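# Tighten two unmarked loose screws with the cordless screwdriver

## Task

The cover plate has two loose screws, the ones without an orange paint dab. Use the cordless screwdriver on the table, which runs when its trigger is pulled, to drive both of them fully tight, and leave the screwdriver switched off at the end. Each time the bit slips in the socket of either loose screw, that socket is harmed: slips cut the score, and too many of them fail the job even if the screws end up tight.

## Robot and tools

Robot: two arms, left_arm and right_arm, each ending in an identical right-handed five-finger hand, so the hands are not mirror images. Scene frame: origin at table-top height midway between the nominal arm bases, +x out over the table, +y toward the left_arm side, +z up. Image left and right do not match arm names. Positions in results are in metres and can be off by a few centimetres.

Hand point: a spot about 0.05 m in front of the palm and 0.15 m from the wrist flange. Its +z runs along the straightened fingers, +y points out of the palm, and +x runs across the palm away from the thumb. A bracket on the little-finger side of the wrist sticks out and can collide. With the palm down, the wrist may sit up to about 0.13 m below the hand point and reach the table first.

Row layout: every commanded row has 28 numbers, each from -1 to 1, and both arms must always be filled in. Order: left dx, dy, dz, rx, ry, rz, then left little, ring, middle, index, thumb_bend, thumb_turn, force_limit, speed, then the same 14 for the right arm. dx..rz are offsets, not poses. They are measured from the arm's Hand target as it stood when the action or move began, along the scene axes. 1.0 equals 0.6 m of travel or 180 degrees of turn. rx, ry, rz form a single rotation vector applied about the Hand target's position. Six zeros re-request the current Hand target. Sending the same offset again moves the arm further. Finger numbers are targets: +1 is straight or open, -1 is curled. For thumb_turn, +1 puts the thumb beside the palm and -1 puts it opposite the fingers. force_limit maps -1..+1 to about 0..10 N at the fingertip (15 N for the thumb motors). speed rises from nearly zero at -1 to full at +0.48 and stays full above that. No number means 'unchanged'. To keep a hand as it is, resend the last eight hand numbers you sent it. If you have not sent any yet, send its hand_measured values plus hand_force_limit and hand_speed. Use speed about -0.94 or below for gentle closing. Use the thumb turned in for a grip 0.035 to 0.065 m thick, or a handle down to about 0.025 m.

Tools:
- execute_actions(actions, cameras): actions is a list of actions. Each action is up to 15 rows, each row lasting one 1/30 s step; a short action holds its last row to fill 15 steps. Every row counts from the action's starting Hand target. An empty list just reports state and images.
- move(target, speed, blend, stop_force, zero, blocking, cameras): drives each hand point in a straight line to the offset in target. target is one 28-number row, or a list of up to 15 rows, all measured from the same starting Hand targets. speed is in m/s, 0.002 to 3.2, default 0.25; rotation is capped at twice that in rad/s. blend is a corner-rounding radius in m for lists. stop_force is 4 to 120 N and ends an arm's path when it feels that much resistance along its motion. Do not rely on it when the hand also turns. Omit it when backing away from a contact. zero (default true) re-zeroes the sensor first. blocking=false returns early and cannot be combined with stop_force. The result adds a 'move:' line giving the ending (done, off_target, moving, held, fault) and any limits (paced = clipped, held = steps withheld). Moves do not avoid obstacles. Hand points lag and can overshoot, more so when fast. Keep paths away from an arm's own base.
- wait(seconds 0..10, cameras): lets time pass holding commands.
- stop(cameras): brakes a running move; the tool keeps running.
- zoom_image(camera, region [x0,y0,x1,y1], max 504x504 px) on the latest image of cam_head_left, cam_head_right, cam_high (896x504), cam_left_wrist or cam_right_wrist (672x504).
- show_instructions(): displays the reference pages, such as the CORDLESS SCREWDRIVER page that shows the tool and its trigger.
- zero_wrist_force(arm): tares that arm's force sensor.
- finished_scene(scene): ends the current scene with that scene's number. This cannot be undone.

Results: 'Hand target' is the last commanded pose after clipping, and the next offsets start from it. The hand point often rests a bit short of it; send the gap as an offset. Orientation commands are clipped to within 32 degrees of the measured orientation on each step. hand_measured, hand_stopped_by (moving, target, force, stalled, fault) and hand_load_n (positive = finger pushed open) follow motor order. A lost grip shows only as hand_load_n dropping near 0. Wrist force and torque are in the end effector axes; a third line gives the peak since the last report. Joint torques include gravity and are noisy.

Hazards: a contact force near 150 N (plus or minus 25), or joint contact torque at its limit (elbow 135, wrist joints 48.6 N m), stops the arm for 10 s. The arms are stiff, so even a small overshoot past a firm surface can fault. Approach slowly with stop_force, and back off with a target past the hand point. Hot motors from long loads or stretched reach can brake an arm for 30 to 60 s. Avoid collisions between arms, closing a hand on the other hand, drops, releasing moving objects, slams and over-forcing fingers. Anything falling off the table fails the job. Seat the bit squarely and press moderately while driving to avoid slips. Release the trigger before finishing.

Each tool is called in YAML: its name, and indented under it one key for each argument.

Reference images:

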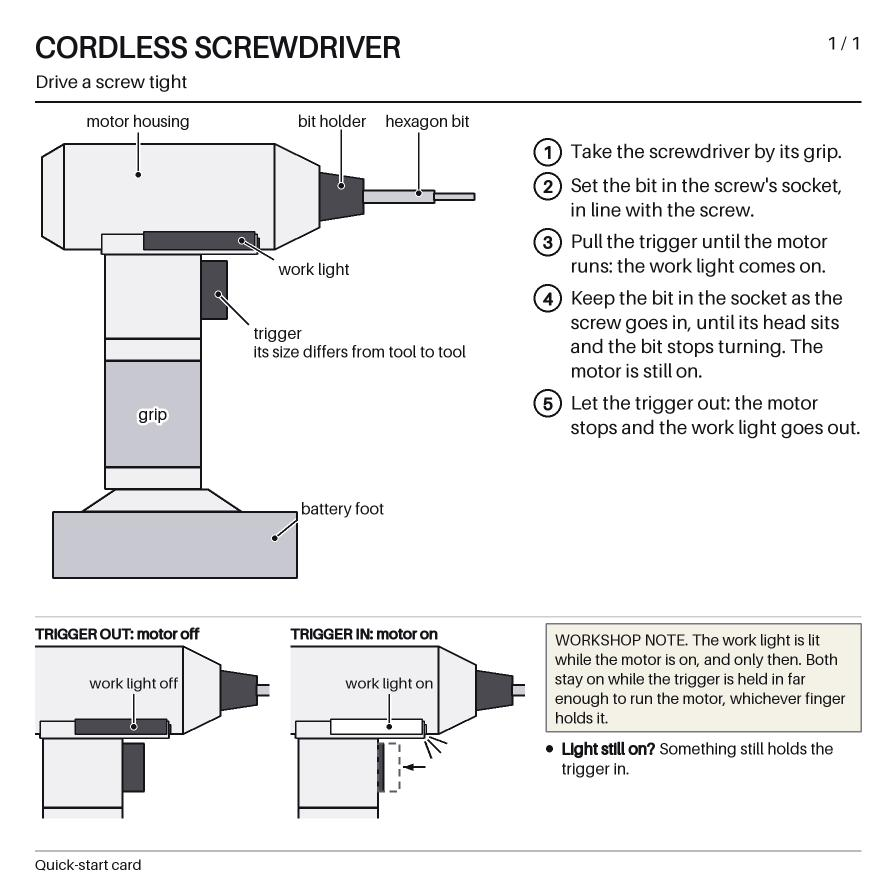

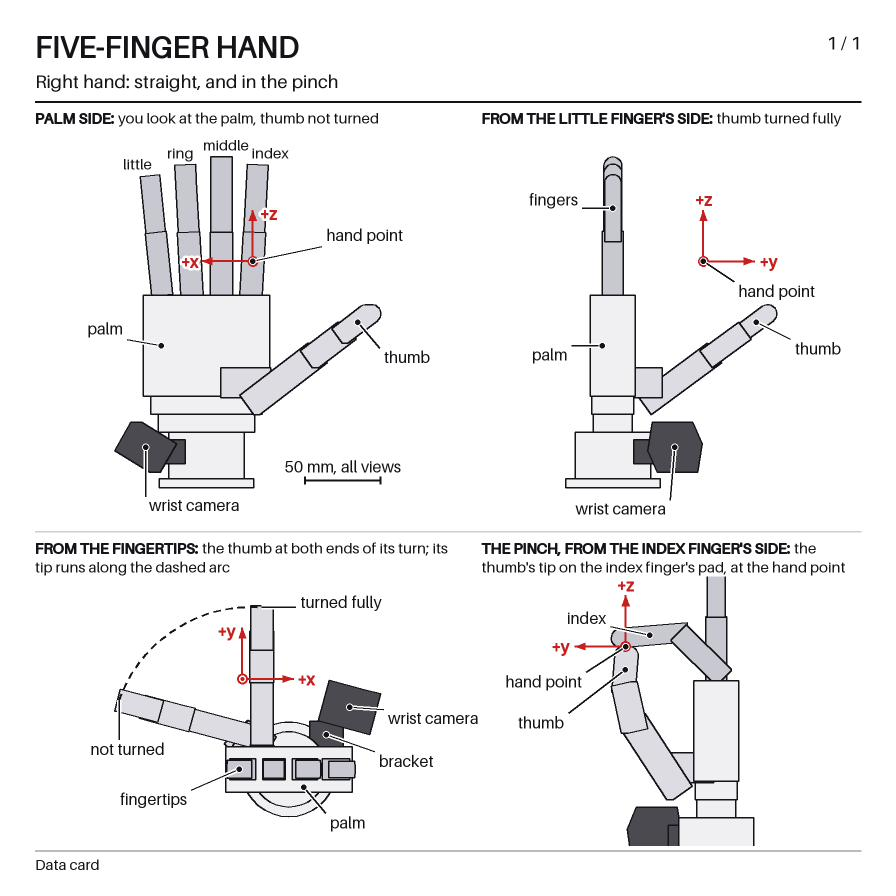

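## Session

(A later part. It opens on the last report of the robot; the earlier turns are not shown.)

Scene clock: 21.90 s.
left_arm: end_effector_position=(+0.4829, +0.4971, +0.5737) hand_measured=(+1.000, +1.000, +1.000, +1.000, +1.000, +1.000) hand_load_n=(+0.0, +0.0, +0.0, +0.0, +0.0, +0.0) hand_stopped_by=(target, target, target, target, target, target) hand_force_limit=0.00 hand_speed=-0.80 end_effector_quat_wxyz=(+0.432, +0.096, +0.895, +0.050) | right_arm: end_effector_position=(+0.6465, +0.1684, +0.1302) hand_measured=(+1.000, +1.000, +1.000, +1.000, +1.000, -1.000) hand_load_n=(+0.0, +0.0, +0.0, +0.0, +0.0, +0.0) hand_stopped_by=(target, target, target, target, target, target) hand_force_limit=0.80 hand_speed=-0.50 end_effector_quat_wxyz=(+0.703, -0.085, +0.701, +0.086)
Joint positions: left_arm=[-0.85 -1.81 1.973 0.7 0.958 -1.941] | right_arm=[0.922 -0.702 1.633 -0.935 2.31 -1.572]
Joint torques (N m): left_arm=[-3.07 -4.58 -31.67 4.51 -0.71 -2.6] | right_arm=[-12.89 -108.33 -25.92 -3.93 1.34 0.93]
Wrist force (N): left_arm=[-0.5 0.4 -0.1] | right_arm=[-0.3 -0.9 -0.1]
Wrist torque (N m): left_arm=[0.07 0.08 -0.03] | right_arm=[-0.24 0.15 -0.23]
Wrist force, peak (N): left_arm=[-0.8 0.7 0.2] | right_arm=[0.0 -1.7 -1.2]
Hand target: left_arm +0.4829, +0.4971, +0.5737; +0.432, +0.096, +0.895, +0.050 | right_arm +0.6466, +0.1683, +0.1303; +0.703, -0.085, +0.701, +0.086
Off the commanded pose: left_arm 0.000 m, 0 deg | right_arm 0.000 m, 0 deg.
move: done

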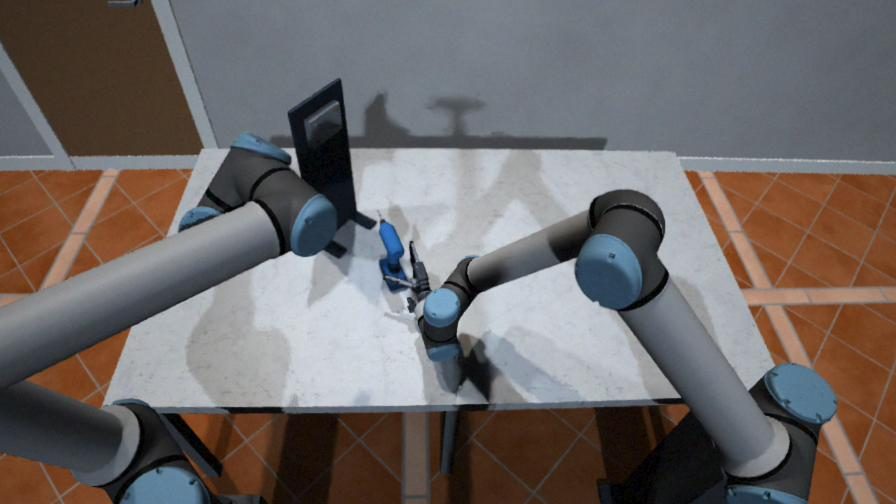

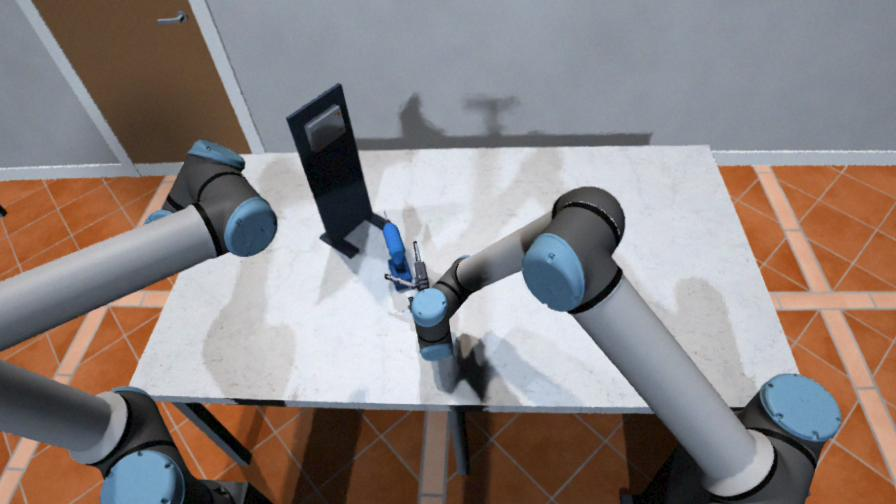

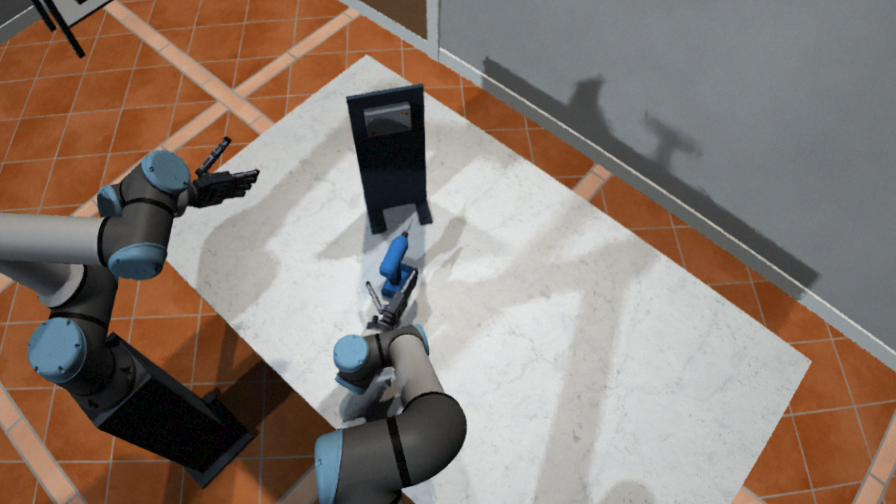

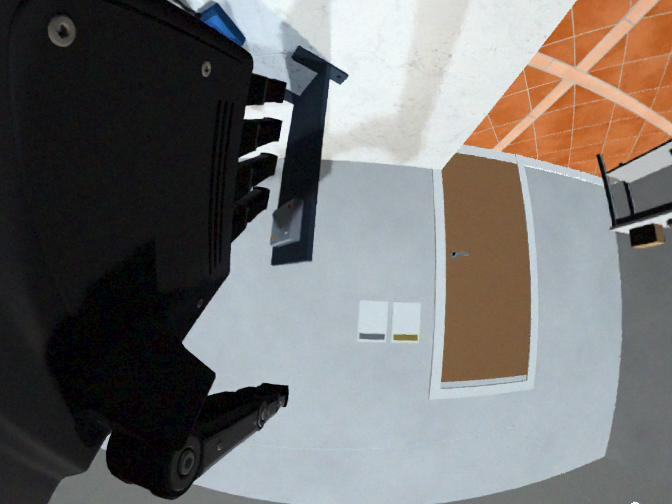

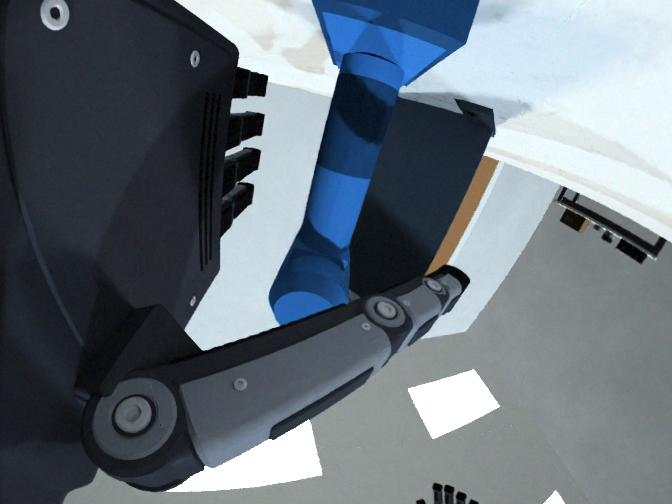

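move:
  target: [0,0,0,0,0,0,1,1,1,1,1,1,0,-0.8,0.034,0.0085,0,0,0,0,1,1,1,1,1,-1,0.8,-0.5]
  speed: 0.05
  stop_force: 4

zoom_image:
  camera: "cam_high"
  region: [340, 190, 480, 360]

Scene clock: 23.70 s.
left_arm: end_effector_position=(+0.4829, +0.4971, +0.5737) hand_measured=(+1.000, +1.000, +1.000, +1.000, +1.000, +1.000) hand_load_n=(+0.0, +0.0, +0.0, +0.0, +0.0, +0.0) hand_stopped_by=(target, target, target, target, target, target) hand_force_limit=0.00 hand_speed=-0.80 end_effector_quat_wxyz=(+0.432, +0.096, +0.895, +0.050) | right_arm: end_effector_position=(+0.6670, +0.1734, +0.1303) hand_measured=(+1.000, +1.000, +1.000, +1.000, +1.000, -1.000) hand_load_n=(+0.0, +0.0, +0.0, +0.5, +0.0, +0.0) hand_stopped_by=(target, target, target, target, target, target) hand_force_limit=0.80 hand_speed=-0.50 end_effector_quat_wxyz=(+0.703, -0.085, +0.701, +0.086)
Joint positions: left_arm=[-0.85 -1.81 1.973 0.7 0.958 -1.941] | right_arm=[0.905 -0.689 1.604 -0.918 2.293 -1.572]
Joint torques (N m): left_arm=[-3.69 -0.91 -33.11 5.09 -1.13 -3.14] | right_arm=[13.9 -111.58 -22.23 -3.6 2.19 1.24]
Wrist force (N): left_arm=[-0.5 0.7 -0.2] | right_arm=[-0.2 -1.0 -0.3]
Wrist torque (N m): left_arm=[0.11 0.08 -0.02] | right_arm=[-0.25 0.13 -0.23]
Wrist force, peak (N): left_arm=[-0.7 0.8 0.1] | right_arm=[-0.2 -1.7 -0.5]
Hand target: left_arm +0.4829, +0.4971, +0.5737; +0.432, +0.096, +0.895, +0.050 | right_arm +0.6670, +0.1734, +0.1303; +0.703, -0.085, +0.701, +0.086
Off the commanded pose: left_arm 0.000 m, 0 deg | right_arm 0.000 m, 0 deg.
move: done

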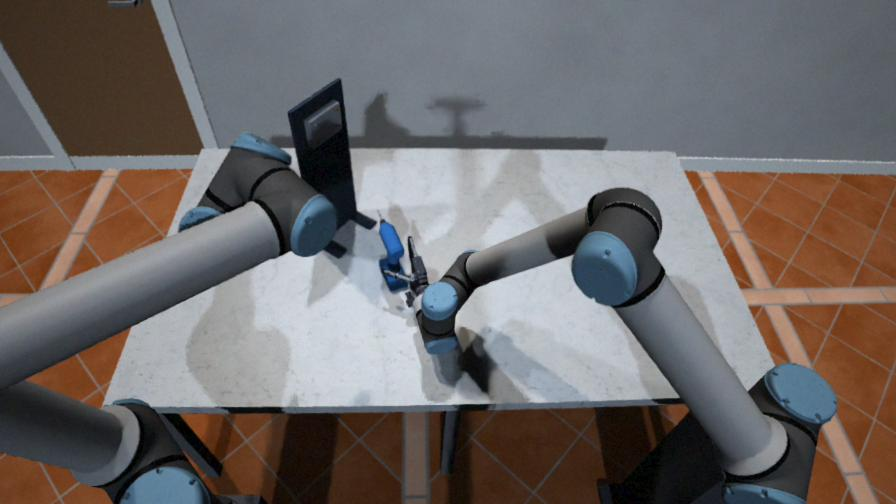

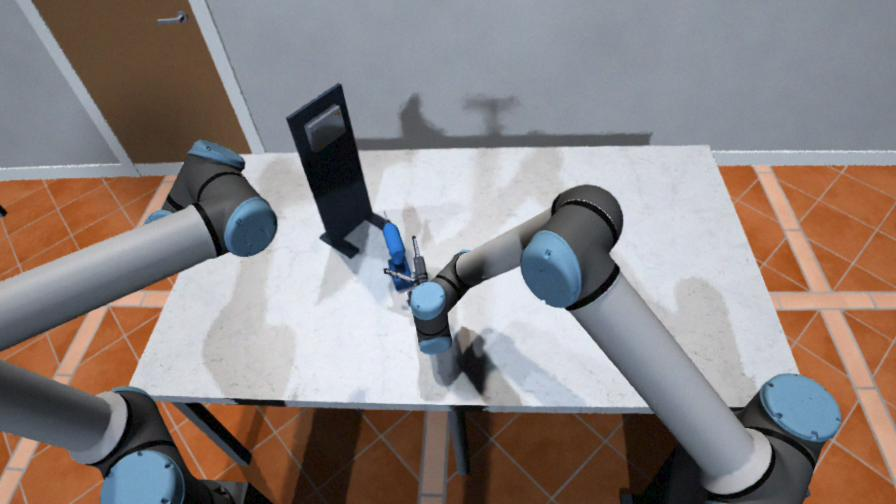

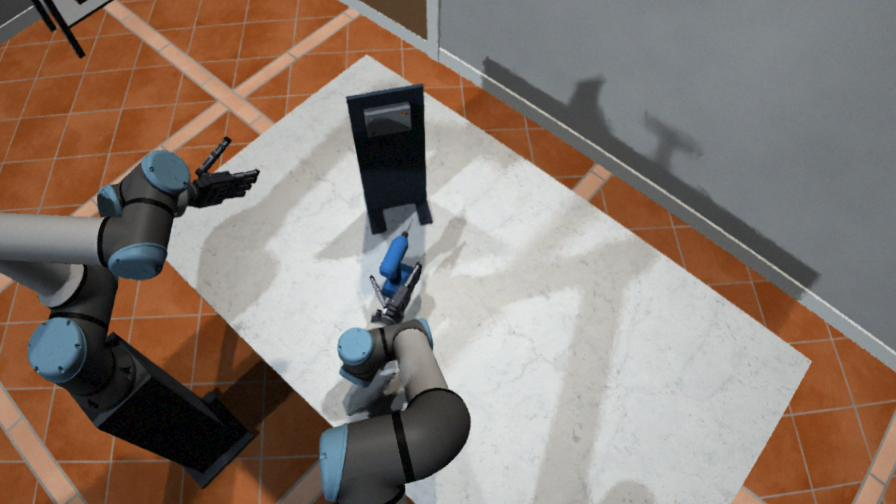

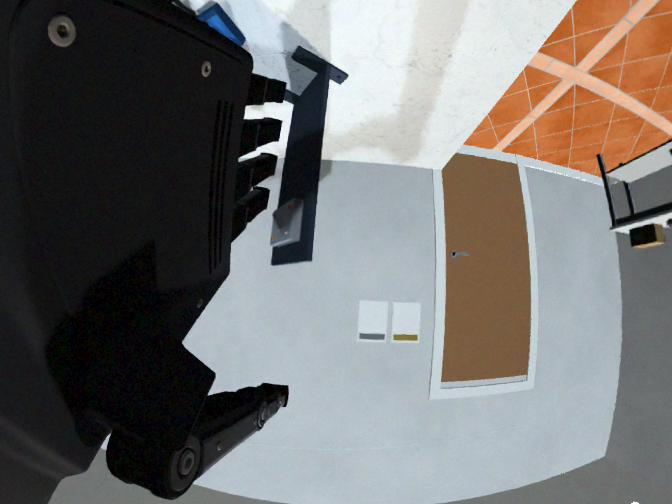

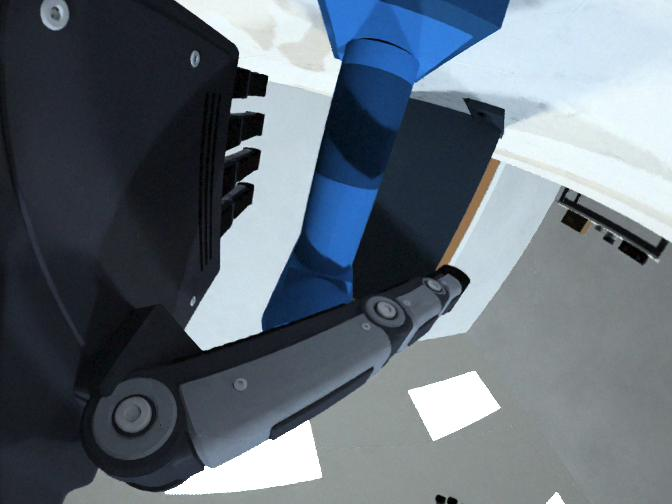

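Scaled by 2.965.

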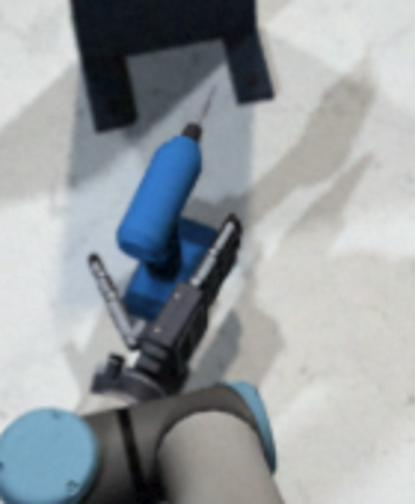

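move:
  target:
    - [0,0,0,0,0,0,1,1,1,1,1,1,0,-0.8,0.0107,0.0128,0,0,0,0,1,1,1,1,1,-1,0.8,-0.5]
  speed: 0.04
  stop_force: 3
  cameras: ["cam_right_wrist","cam_high"]

move:
  target: [0,0,0,0,0,0,1,1,1,1,1,1,0,-0.8,0,0,0,0,0,0,-0.98,-0.98,-0.98,-0.2,1,-1,0.8,-0.75]
  cameras: ["cam_right_wrist","cam_high","cam_head_left"]

zoom_image:
  camera: "cam_high"
  region: [340, 190, 480, 360]

stop_force must be a number from 4 to 120 (N); nothing of the call was run

not run: a call was refused earlier in this reply.

Scaled by 2.965.

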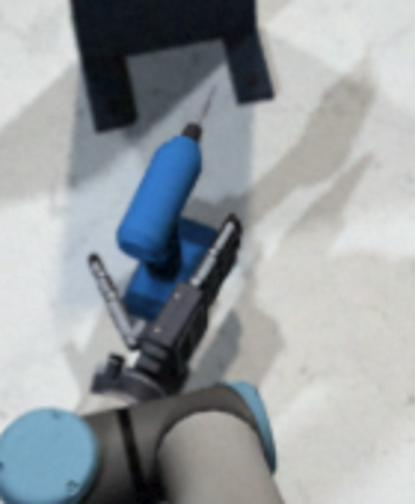

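move:
  target:
    - [0,0,0,0,0,0,1,1,1,1,1,1,0,-0.8,0.0107,0.0128,0,0,0,0,1,1,1,1,1,-1,0.8,-0.5]
  speed: 0.04
  stop_force: 4
  cameras: ["cam_right_wrist","cam_high"]

move:
  target: [0,0,0,0,0,0,1,1,1,1,1,1,0,-0.8,0,0,0,0,0,0,-0.98,-0.98,-0.98,-0.2,1,-1,0.8,-0.75]
  cameras: ["cam_right_wrist","cam_high","cam_head_left"]

zoom_image:
  camera: "cam_high"
  region: [340, 190, 480, 360]

Scene clock: 25.63 s.
left_arm: end_effector_position=(+0.4829, +0.4971, +0.5737) hand_measured=(+1.000, +1.000, +1.000, +1.000, +1.000, +1.000) hand_load_n=(+0.0, +0.5, +0.0, +0.0, +0.0, +0.0) hand_stopped_by=(target, target, target, target, target, target) hand_force_limit=0.00 hand_speed=-0.80 end_effector_quat_wxyz=(+0.432, +0.096, +0.895, +0.050) | right_arm: end_effector_position=(+0.6734, +0.1811, +0.1303) hand_measured=(+1.000, +1.000, +1.000, +1.000, +1.000, -1.000) hand_load_n=(+0.0, +0.0, +0.0, +0.0, +0.0, +0.0) hand_stopped_by=(target, target, target, target, target, target) hand_force_limit=0.80 hand_speed=-0.50 end_effector_quat_wxyz=(+0.703, -0.085, +0.701, +0.086)
Joint positions: left_arm=[-0.85 -1.81 1.973 0.7 0.958 -1.941] | right_arm=[0.904 -0.68 1.581 -0.905 2.292 -1.572]
Joint torques (N m): left_arm=[-8.99 -3.43 -32.19 4.66 -0.65 -2.56] | right_arm=[-14.32 -112.48 -22.69 -3.82 0.86 0.57]
Wrist force (N): left_arm=[-0.7 0.7 0.3] | right_arm=[-0.5 -1.4 -0.6]
Wrist torque (N m): left_arm=[0.09 0.11 -0.05] | right_arm=[-0.30 0.18 -0.27]
Wrist force, peak (N): left_arm=[-0.9 0.4 0.5] | right_arm=[0.0 -1.5 -0.8]
Hand target: left_arm +0.4829, +0.4971, +0.5737; +0.432, +0.096, +0.895, +0.050 | right_arm +0.6734, +0.1811, +0.1303; +0.703, -0.085, +0.701, +0.086
Off the commanded pose: left_arm 0.000 m, 0 deg | right_arm 0.000 m, 0 deg.
move: done
Images, in order (width x height): cam_high 896x504, cam_right_wrist 672x504.

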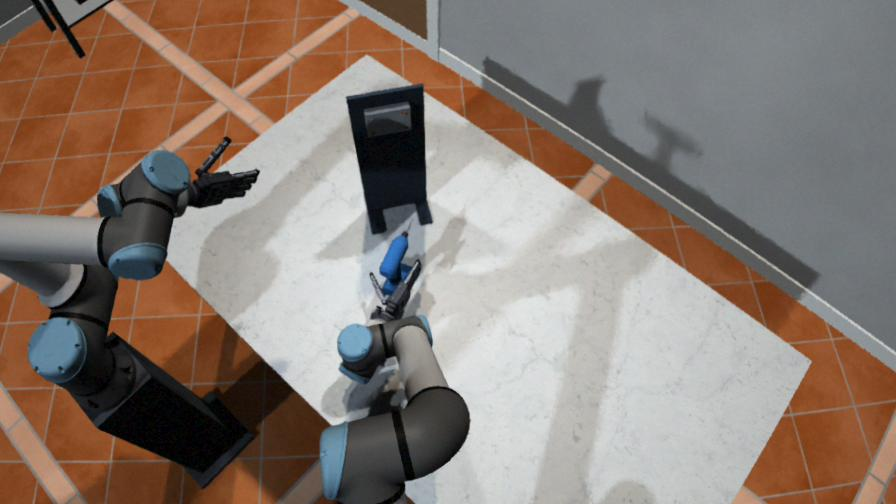

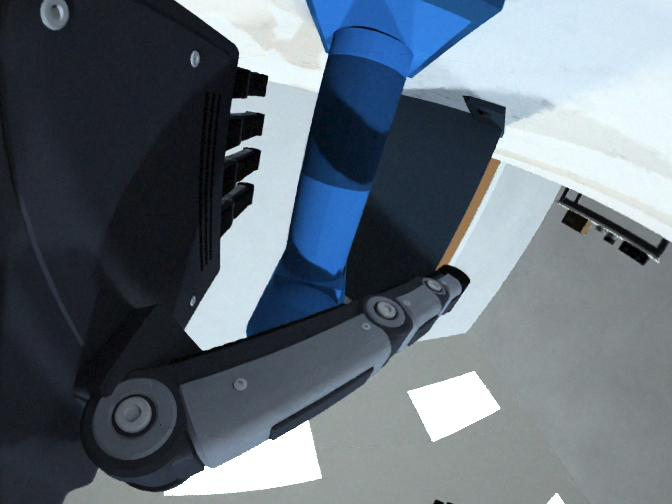

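Scene clock: 27.93 s.
left_arm: end_effector_position=(+0.4829, +0.4971, +0.5737) hand_measured=(+1.000, +1.000, +1.000, +1.000, +1.000, +1.000) hand_load_n=(+0.0, +0.0, +0.0, +0.0, +0.0, +0.0) hand_stopped_by=(target, target, target, target, target, target) hand_force_limit=0.00 hand_speed=-0.80 end_effector_quat_wxyz=(+0.432, +0.096, +0.895, +0.050) | right_arm: end_effector_position=(+0.6734, +0.1811, +0.1303) hand_measured=(-0.404, -0.296, -0.254, -0.200, +1.000, -1.000) hand_load_n=(+10.0, +9.0, +6.5, +0.0, +3.0, +1.0) hand_stopped_by=(force, force, force, target, target, target) hand_force_limit=0.80 hand_speed=-0.75 end_effector_quat_wxyz=(+0.703, -0.085, +0.701, +0.086)
Joint positions: left_arm=[-0.85 -1.81 1.973 0.7 0.958 -1.941] | right_arm=[0.904 -0.68 1.581 -0.905 2.292 -1.572]
Joint torques (N m): left_arm=[0.09 -2.76 -32.41 4.42 -0.74 -2.65] | right_arm=[1.57 -108.75 -27.54 -1.85 0.9 1.36]
Wrist force (N): left_arm=[-0.8 0.7 0.0] | right_arm=[-2.1 -1.5 0.4]
Wrist torque (N m): left_arm=[0.10 0.13 -0.05] | right_arm=[-0.24 -0.57 -0.53]
Wrist force, peak (N): left_arm=[-0.8 0.7 0.0] | right_arm=[-0.1 -3.3 1.7]
Hand target: left_arm +0.4829, +0.4971, +0.5737; +0.432, +0.096, +0.895, +0.050 | right_arm +0.6734, +0.1811, +0.1303; +0.703, -0.085, +0.701, +0.086
Off the commanded pose: left_arm 0.000 m, 0 deg | right_arm 0.000 m, 0 deg.
move: done
Images, in order (width x height): cam_head_left 896x504, cam_high 896x504, cam_right_wrist 672x504.

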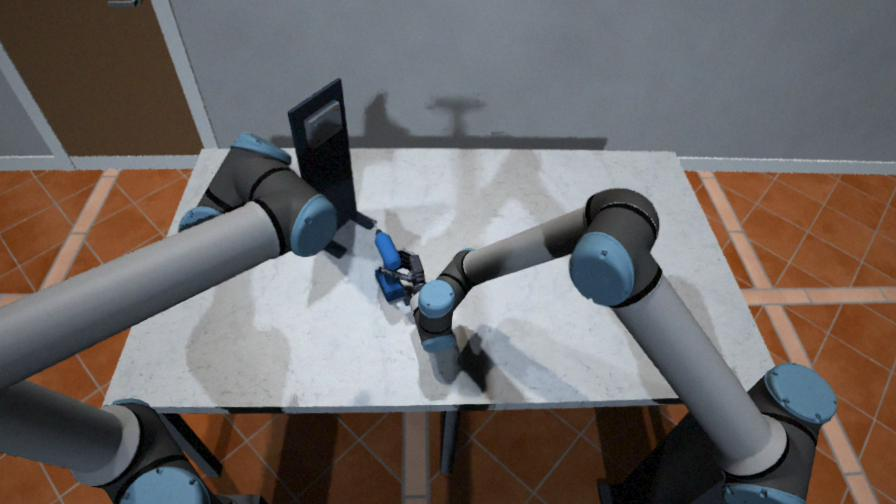

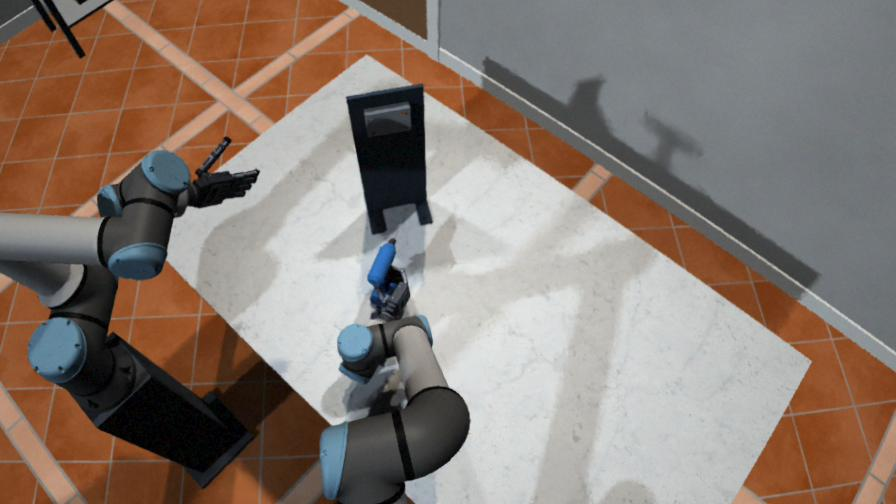

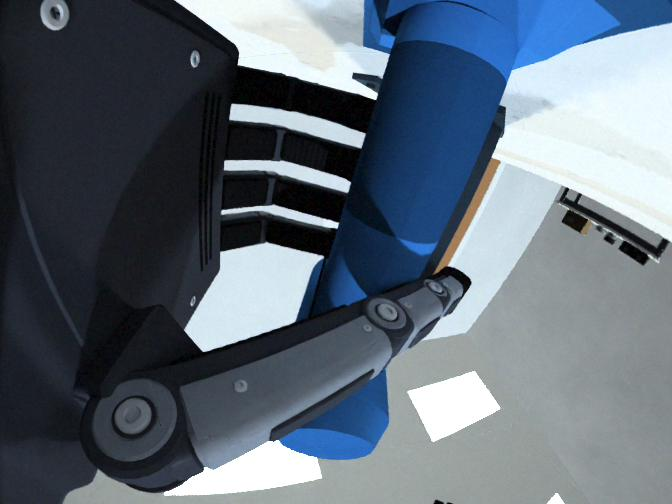

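Scaled by 2.965.

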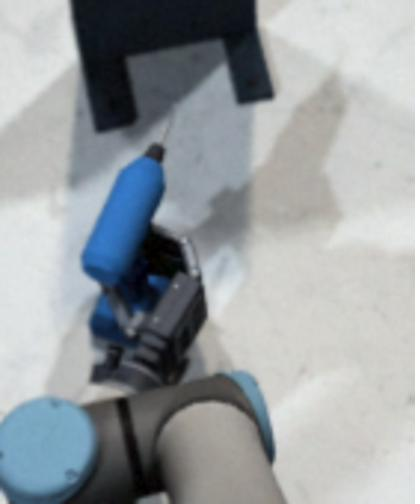

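move:
  target: [0,0,0,0,0,0,1,1,1,1,1,1,0,-0.8,0,0,0,0,0,0,-1,-1,-0.97,-0.2,-0.95,-1,0.4,-0.75]
  cameras: ["cam_right_wrist","cam_high","cam_head_left"]

zoom_image:
  camera: "cam_high"
  region: [340, 190, 480, 360]

Scene clock: 28.60 s.
left_arm: end_effector_position=(+0.4829, +0.4971, +0.5737) hand_measured=(+1.000, +1.000, +1.000, +1.000, +1.000, +1.000) hand_load_n=(+0.0, +0.0, +0.0, +0.0, +0.0, +0.0) hand_stopped_by=(target, target, target, target, target, target) hand_force_limit=0.00 hand_speed=-0.80 end_effector_quat_wxyz=(+0.432, +0.096, +0.895, +0.050) | right_arm: end_effector_position=(+0.6734, +0.1811, +0.1303) hand_measured=(-0.404, -0.296, -0.264, -0.200, +0.986, -1.000) hand_load_n=(+10.0, +8.5, +12.5, +0.0, +10.5, +1.5) hand_stopped_by=(force, force, force, target, force, target) hand_force_limit=0.40 hand_speed=-0.75 end_effector_quat_wxyz=(+0.703, -0.085, +0.701, +0.086)
Joint positions: left_arm=[-0.85 -1.81 1.973 0.7 0.958 -1.941] | right_arm=[0.904 -0.68 1.581 -0.905 2.292 -1.572]
Joint torques (N m): left_arm=[-0.88 -4.67 -32.69 4.43 -0.47 -2.99] | right_arm=[9.38 -107.34 -29.52 -1.31 0.73 1.4]
Wrist force (N): left_arm=[-0.7 0.0 0.3] | right_arm=[-1.8 -1.6 0.8]
Wrist torque (N m): left_arm=[-0.01 0.10 -0.06] | right_arm=[-0.25 -0.59 -0.54]
Wrist force, peak (N): left_arm=[-0.5 0.8 0.0] | right_arm=[-2.0 -1.9 0.9]
Hand target: left_arm +0.4829, +0.4971, +0.5737; +0.432, +0.096, +0.895, +0.050 | right_arm +0.6734, +0.1811, +0.1303; +0.703, -0.085, +0.701, +0.086
Off the commanded pose: left_arm 0.000 m, 0 deg | right_arm 0.000 m, 0 deg.
move: done
Images, in order (width x height): cam_head_left 896x504, cam_high 896x504, cam_right_wrist 672x504.

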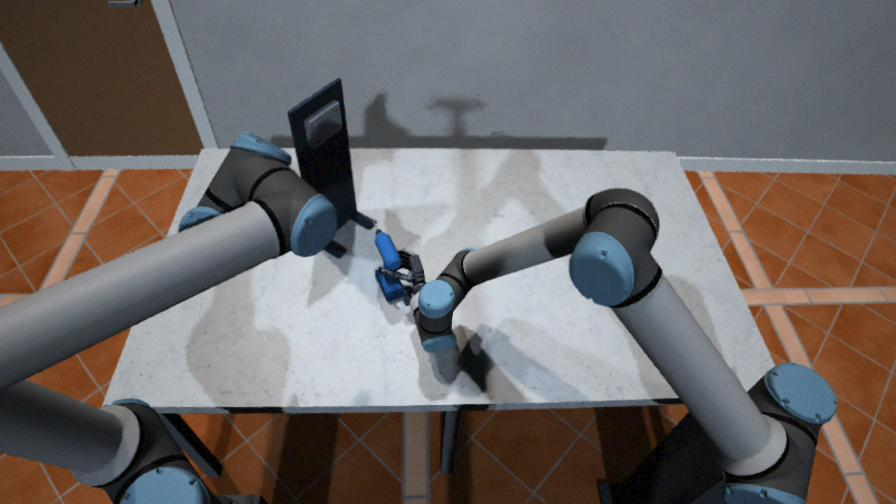

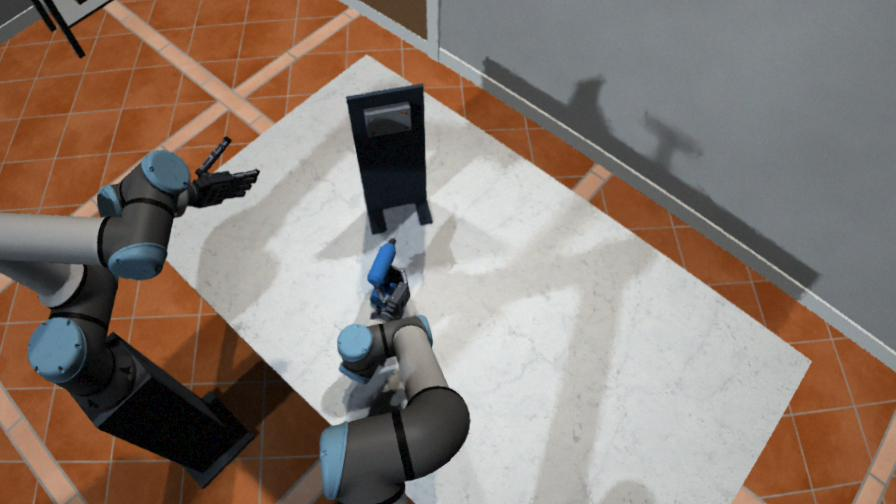

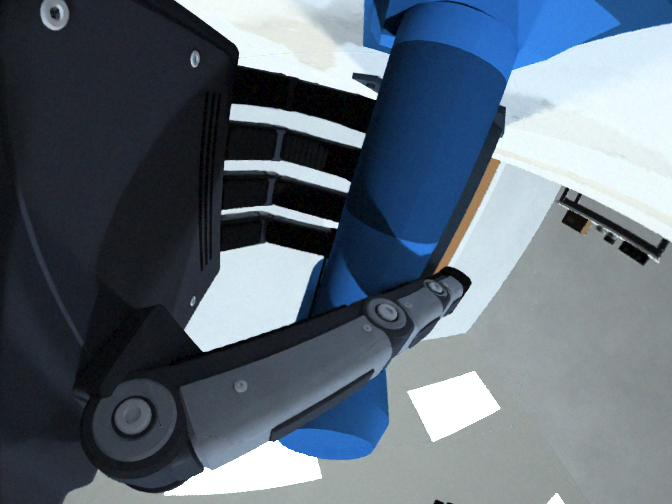

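Scaled by 2.965.

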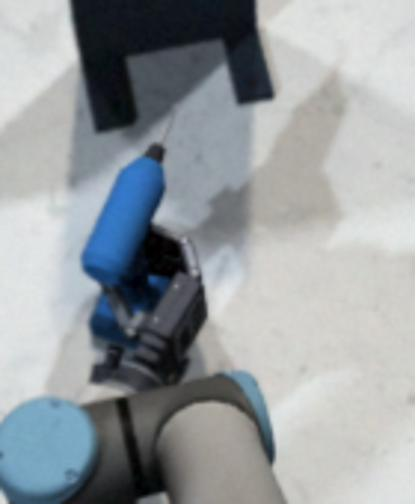

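move:
  target: [0,0,0,0,0,0,1,1,1,1,1,1,0,-0.8,0,0,0,0,0,0,0.3,0.3,0.3,0.3,1,-1,0.8,-0.5]
  cameras: []

move:
  target: [0,0,0,0,0,0,1,1,1,1,1,1,0,-0.8,-0.009,0.037,0,0,0,0,0.3,0.3,0.3,0.3,1,-1,0.8,-0.5]
  speed: 0.04
  stop_force: 4
  cameras: ["cam_right_wrist","cam_high"]

zoom_image:
  camera: "cam_high"
  region: [340, 190, 480, 360]

Scene clock: 29.67 s.
left_arm: end_effector_position=(+0.4829, +0.4971, +0.5737) hand_measured=(+1.000, +1.000, +1.000, +1.000, +1.000, +1.000) hand_load_n=(+0.0, +0.0, +0.0, +0.0, +0.0, +0.0) hand_stopped_by=(target, target, target, target, target, target) hand_force_limit=0.00 hand_speed=-0.80 end_effector_quat_wxyz=(+0.432, +0.096, +0.895, +0.050) | right_arm: end_effector_position=(+0.6734, +0.1811, +0.1303) hand_measured=(+0.300, +0.300, +0.300, +0.300, +1.000, -1.000) hand_load_n=(+0.0, +0.0, +0.0, +0.0, +0.0, +0.0) hand_stopped_by=(target, target, target, target, target, target) hand_force_limit=0.80 hand_speed=-0.50 end_effector_quat_wxyz=(+0.703, -0.085, +0.701, +0.086)
Joint positions: left_arm=[-0.85 -1.81 1.973 0.7 0.958 -1.941] | right_arm=[0.904 -0.68 1.581 -0.905 2.292 -1.572]
Joint torques (N m): left_arm=[0.37 -3.31 -33.7 4.33 -0.56 -2.55] | right_arm=[12.46 -103.28 -31.94 -0.53 0.49 1.67]
Wrist force (N): left_arm=[-0.1 0.2 0.0] | right_arm=[-0.6 -1.4 -0.4]
Wrist torque (N m): left_arm=[0.03 0.02 -0.01] | right_arm=[-0.31 0.20 -0.29]
Wrist force, peak (N): left_arm=[-0.4 0.7 -0.4] | right_arm=[-3.1 -2.3 -2.9]
Hand target: left_arm +0.4829, +0.4971, +0.5737; +0.432, +0.096, +0.895, +0.050 | right_arm +0.6734, +0.1811, +0.1303; +0.703, -0.085, +0.701, +0.086
Off the commanded pose: left_arm 0.000 m, 0 deg | right_arm 0.000 m, 0 deg.
move: done

Scene clock: 31.37 s.
left_arm: end_effector_position=(+0.4829, +0.4971, +0.5737) hand_measured=(+1.000, +1.000, +1.000, +1.000, +1.000, +1.000) hand_load_n=(+0.0, +0.0, +0.0, +0.0, +0.0, +0.0) hand_stopped_by=(target, target, target, target, target, target) hand_force_limit=0.00 hand_speed=-0.80 end_effector_quat_wxyz=(+0.432, +0.096, +0.895, +0.050) | right_arm: end_effector_position=(+0.6680, +0.2033, +0.1303) hand_measured=(+0.300, +0.300, +0.300, +0.300, +1.000, -1.000) hand_load_n=(+0.0, +0.0, +0.0, +0.0, +0.0, -0.5) hand_stopped_by=(target, target, target, target, target, target) hand_force_limit=0.80 hand_speed=-0.50 end_effector_quat_wxyz=(+0.703, -0.085, +0.701, +0.086)
Joint positions: left_arm=[-0.85 -1.81 1.973 0.7 0.958 -1.941] | right_arm=[0.924 -0.66 1.535 -0.879 2.312 -1.572]
Joint torques (N m): left_arm=[-0.16 -5.66 -33.94 4.08 -0.55 -2.34] | right_arm=[-14.79 -114.91 -23.08 -3.6 -1.49 -0.68]
Wrist force (N): left_arm=[-0.1 0.4 0.0] | right_arm=[-0.2 -1.4 -0.1]
Wrist torque (N m): left_arm=[0.06 0.03 -0.01] | right_arm=[-0.32 0.12 -0.27]
Wrist force, peak (N): left_arm=[-0.7 0.7 -0.1] | right_arm=[-0.3 -2.1 -0.2]
Hand target: left_arm +0.4829, +0.4971, +0.5737; +0.432, +0.096, +0.895, +0.050 | right_arm +0.6680, +0.2033, +0.1303; +0.703, -0.085, +0.701, +0.086
Off the commanded pose: left_arm 0.000 m, 0 deg | right_arm 0.000 m, 0 deg.
move: done
Images, in order (width x height): cam_high 896x504, cam_right_wrist 672x504.

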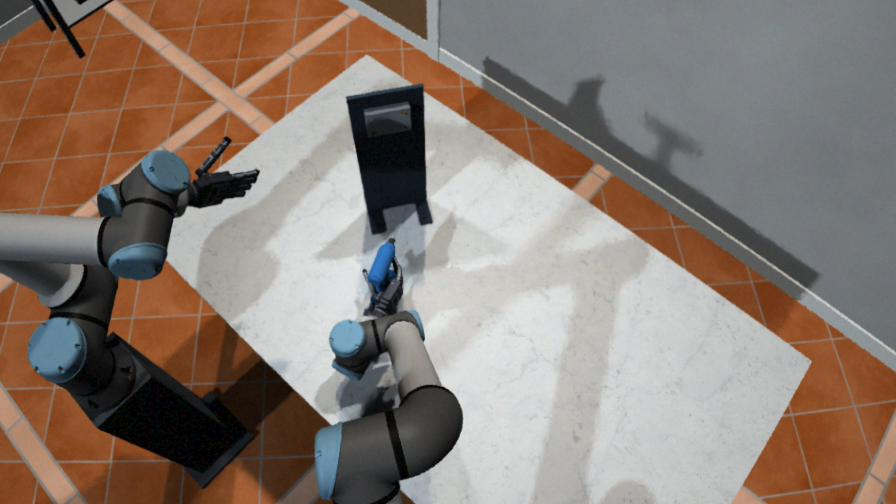

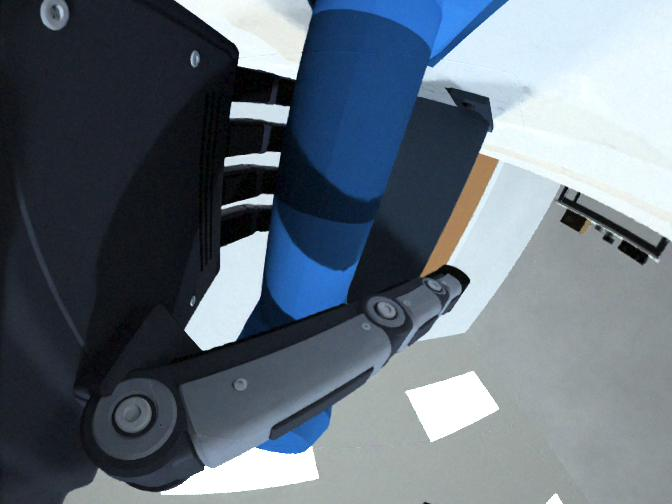

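Scaled by 2.965.

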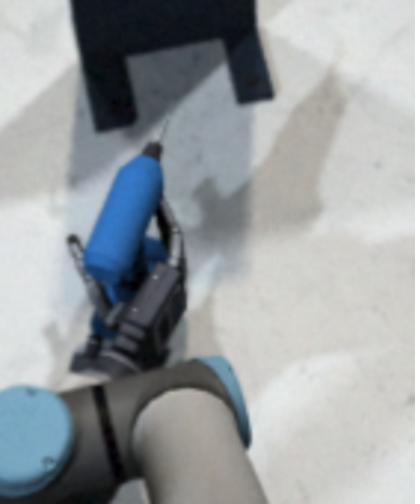

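move:
  target: [0,0,0,0,0,0,1,1,1,1,1,1,0,-0.8,0,0,0,0,0,0,-0.98,-0.98,-0.98,-0.2,1,-1,0.8,-0.75]
  cameras: ["cam_right_wrist","cam_high"]

zoom_image:
  camera: "cam_high"
  region: [340, 190, 480, 360]

Scene clock: 33.30 s.
left_arm: end_effector_position=(+0.4829, +0.4971, +0.5737) hand_measured=(+1.000, +1.000, +1.000, +1.000, +1.000, +1.000) hand_load_n=(+0.0, +0.0, +0.0, +0.0, +0.0, +0.0) hand_stopped_by=(target, target, target, target, target, target) hand_force_limit=0.00 hand_speed=-0.80 end_effector_quat_wxyz=(+0.432, +0.096, +0.895, +0.050) | right_arm: end_effector_position=(+0.6680, +0.2033, +0.1303) hand_measured=(-0.566, -0.526, -0.524, -0.200, +1.000, -1.000) hand_load_n=(+13.0, +3.0, +2.5, +0.0, +1.0, +1.0) hand_stopped_by=(force, force, force, target, target, target) hand_force_limit=0.80 hand_speed=-0.75 end_effector_quat_wxyz=(+0.703, -0.085, +0.701, +0.086)
Joint positions: left_arm=[-0.85 -1.81 1.973 0.7 0.958 -1.941] | right_arm=[0.924 -0.66 1.535 -0.879 2.312 -1.572]
Joint torques (N m): left_arm=[0.58 -3.86 -34.59 3.91 -1.07 -2.5] | right_arm=[-3.06 -106.01 -26.88 -1.94 0.1 0.47]
Wrist force (N): left_arm=[-0.6 0.4 0.1] | right_arm=[-0.9 -0.9 0.7]
Wrist torque (N m): left_arm=[0.06 0.09 -0.04] | right_arm=[-0.31 -0.52 -0.26]
Wrist force, peak (N): left_arm=[-0.6 0.9 0.0] | right_arm=[-2.1 -2.2 3.3]
Hand target: left_arm +0.4829, +0.4971, +0.5737; +0.432, +0.096, +0.895, +0.050 | right_arm +0.6680, +0.2033, +0.1303; +0.703, -0.085, +0.701, +0.086
Off the commanded pose: left_arm 0.000 m, 0 deg | right_arm 0.000 m, 0 deg.
move: done
Images, in order (width x height): cam_high 896x504, cam_right_wrist 672x504.

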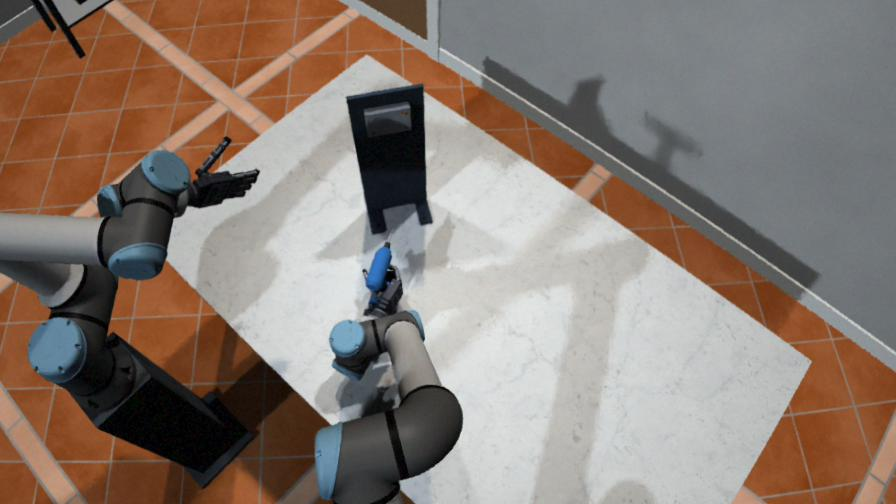

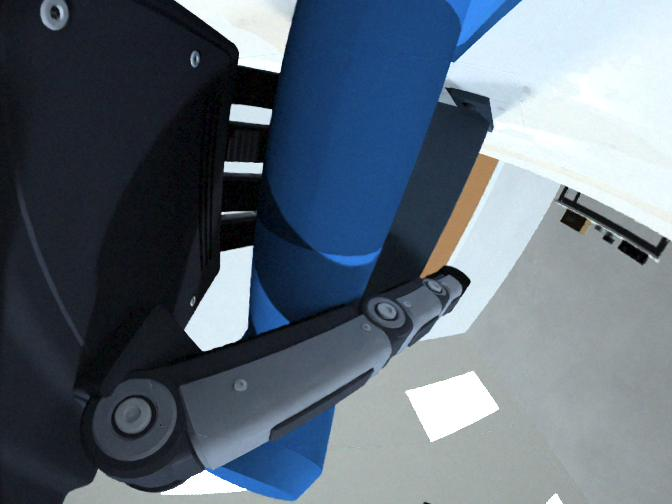

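Scaled by 2.965.

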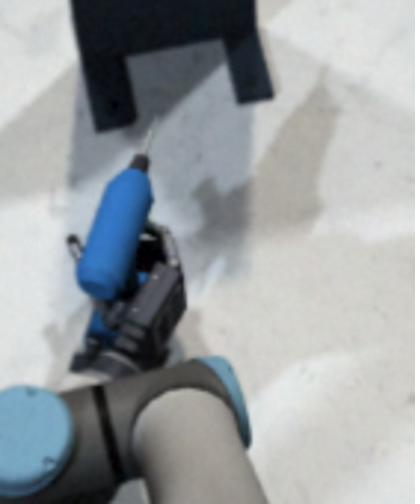

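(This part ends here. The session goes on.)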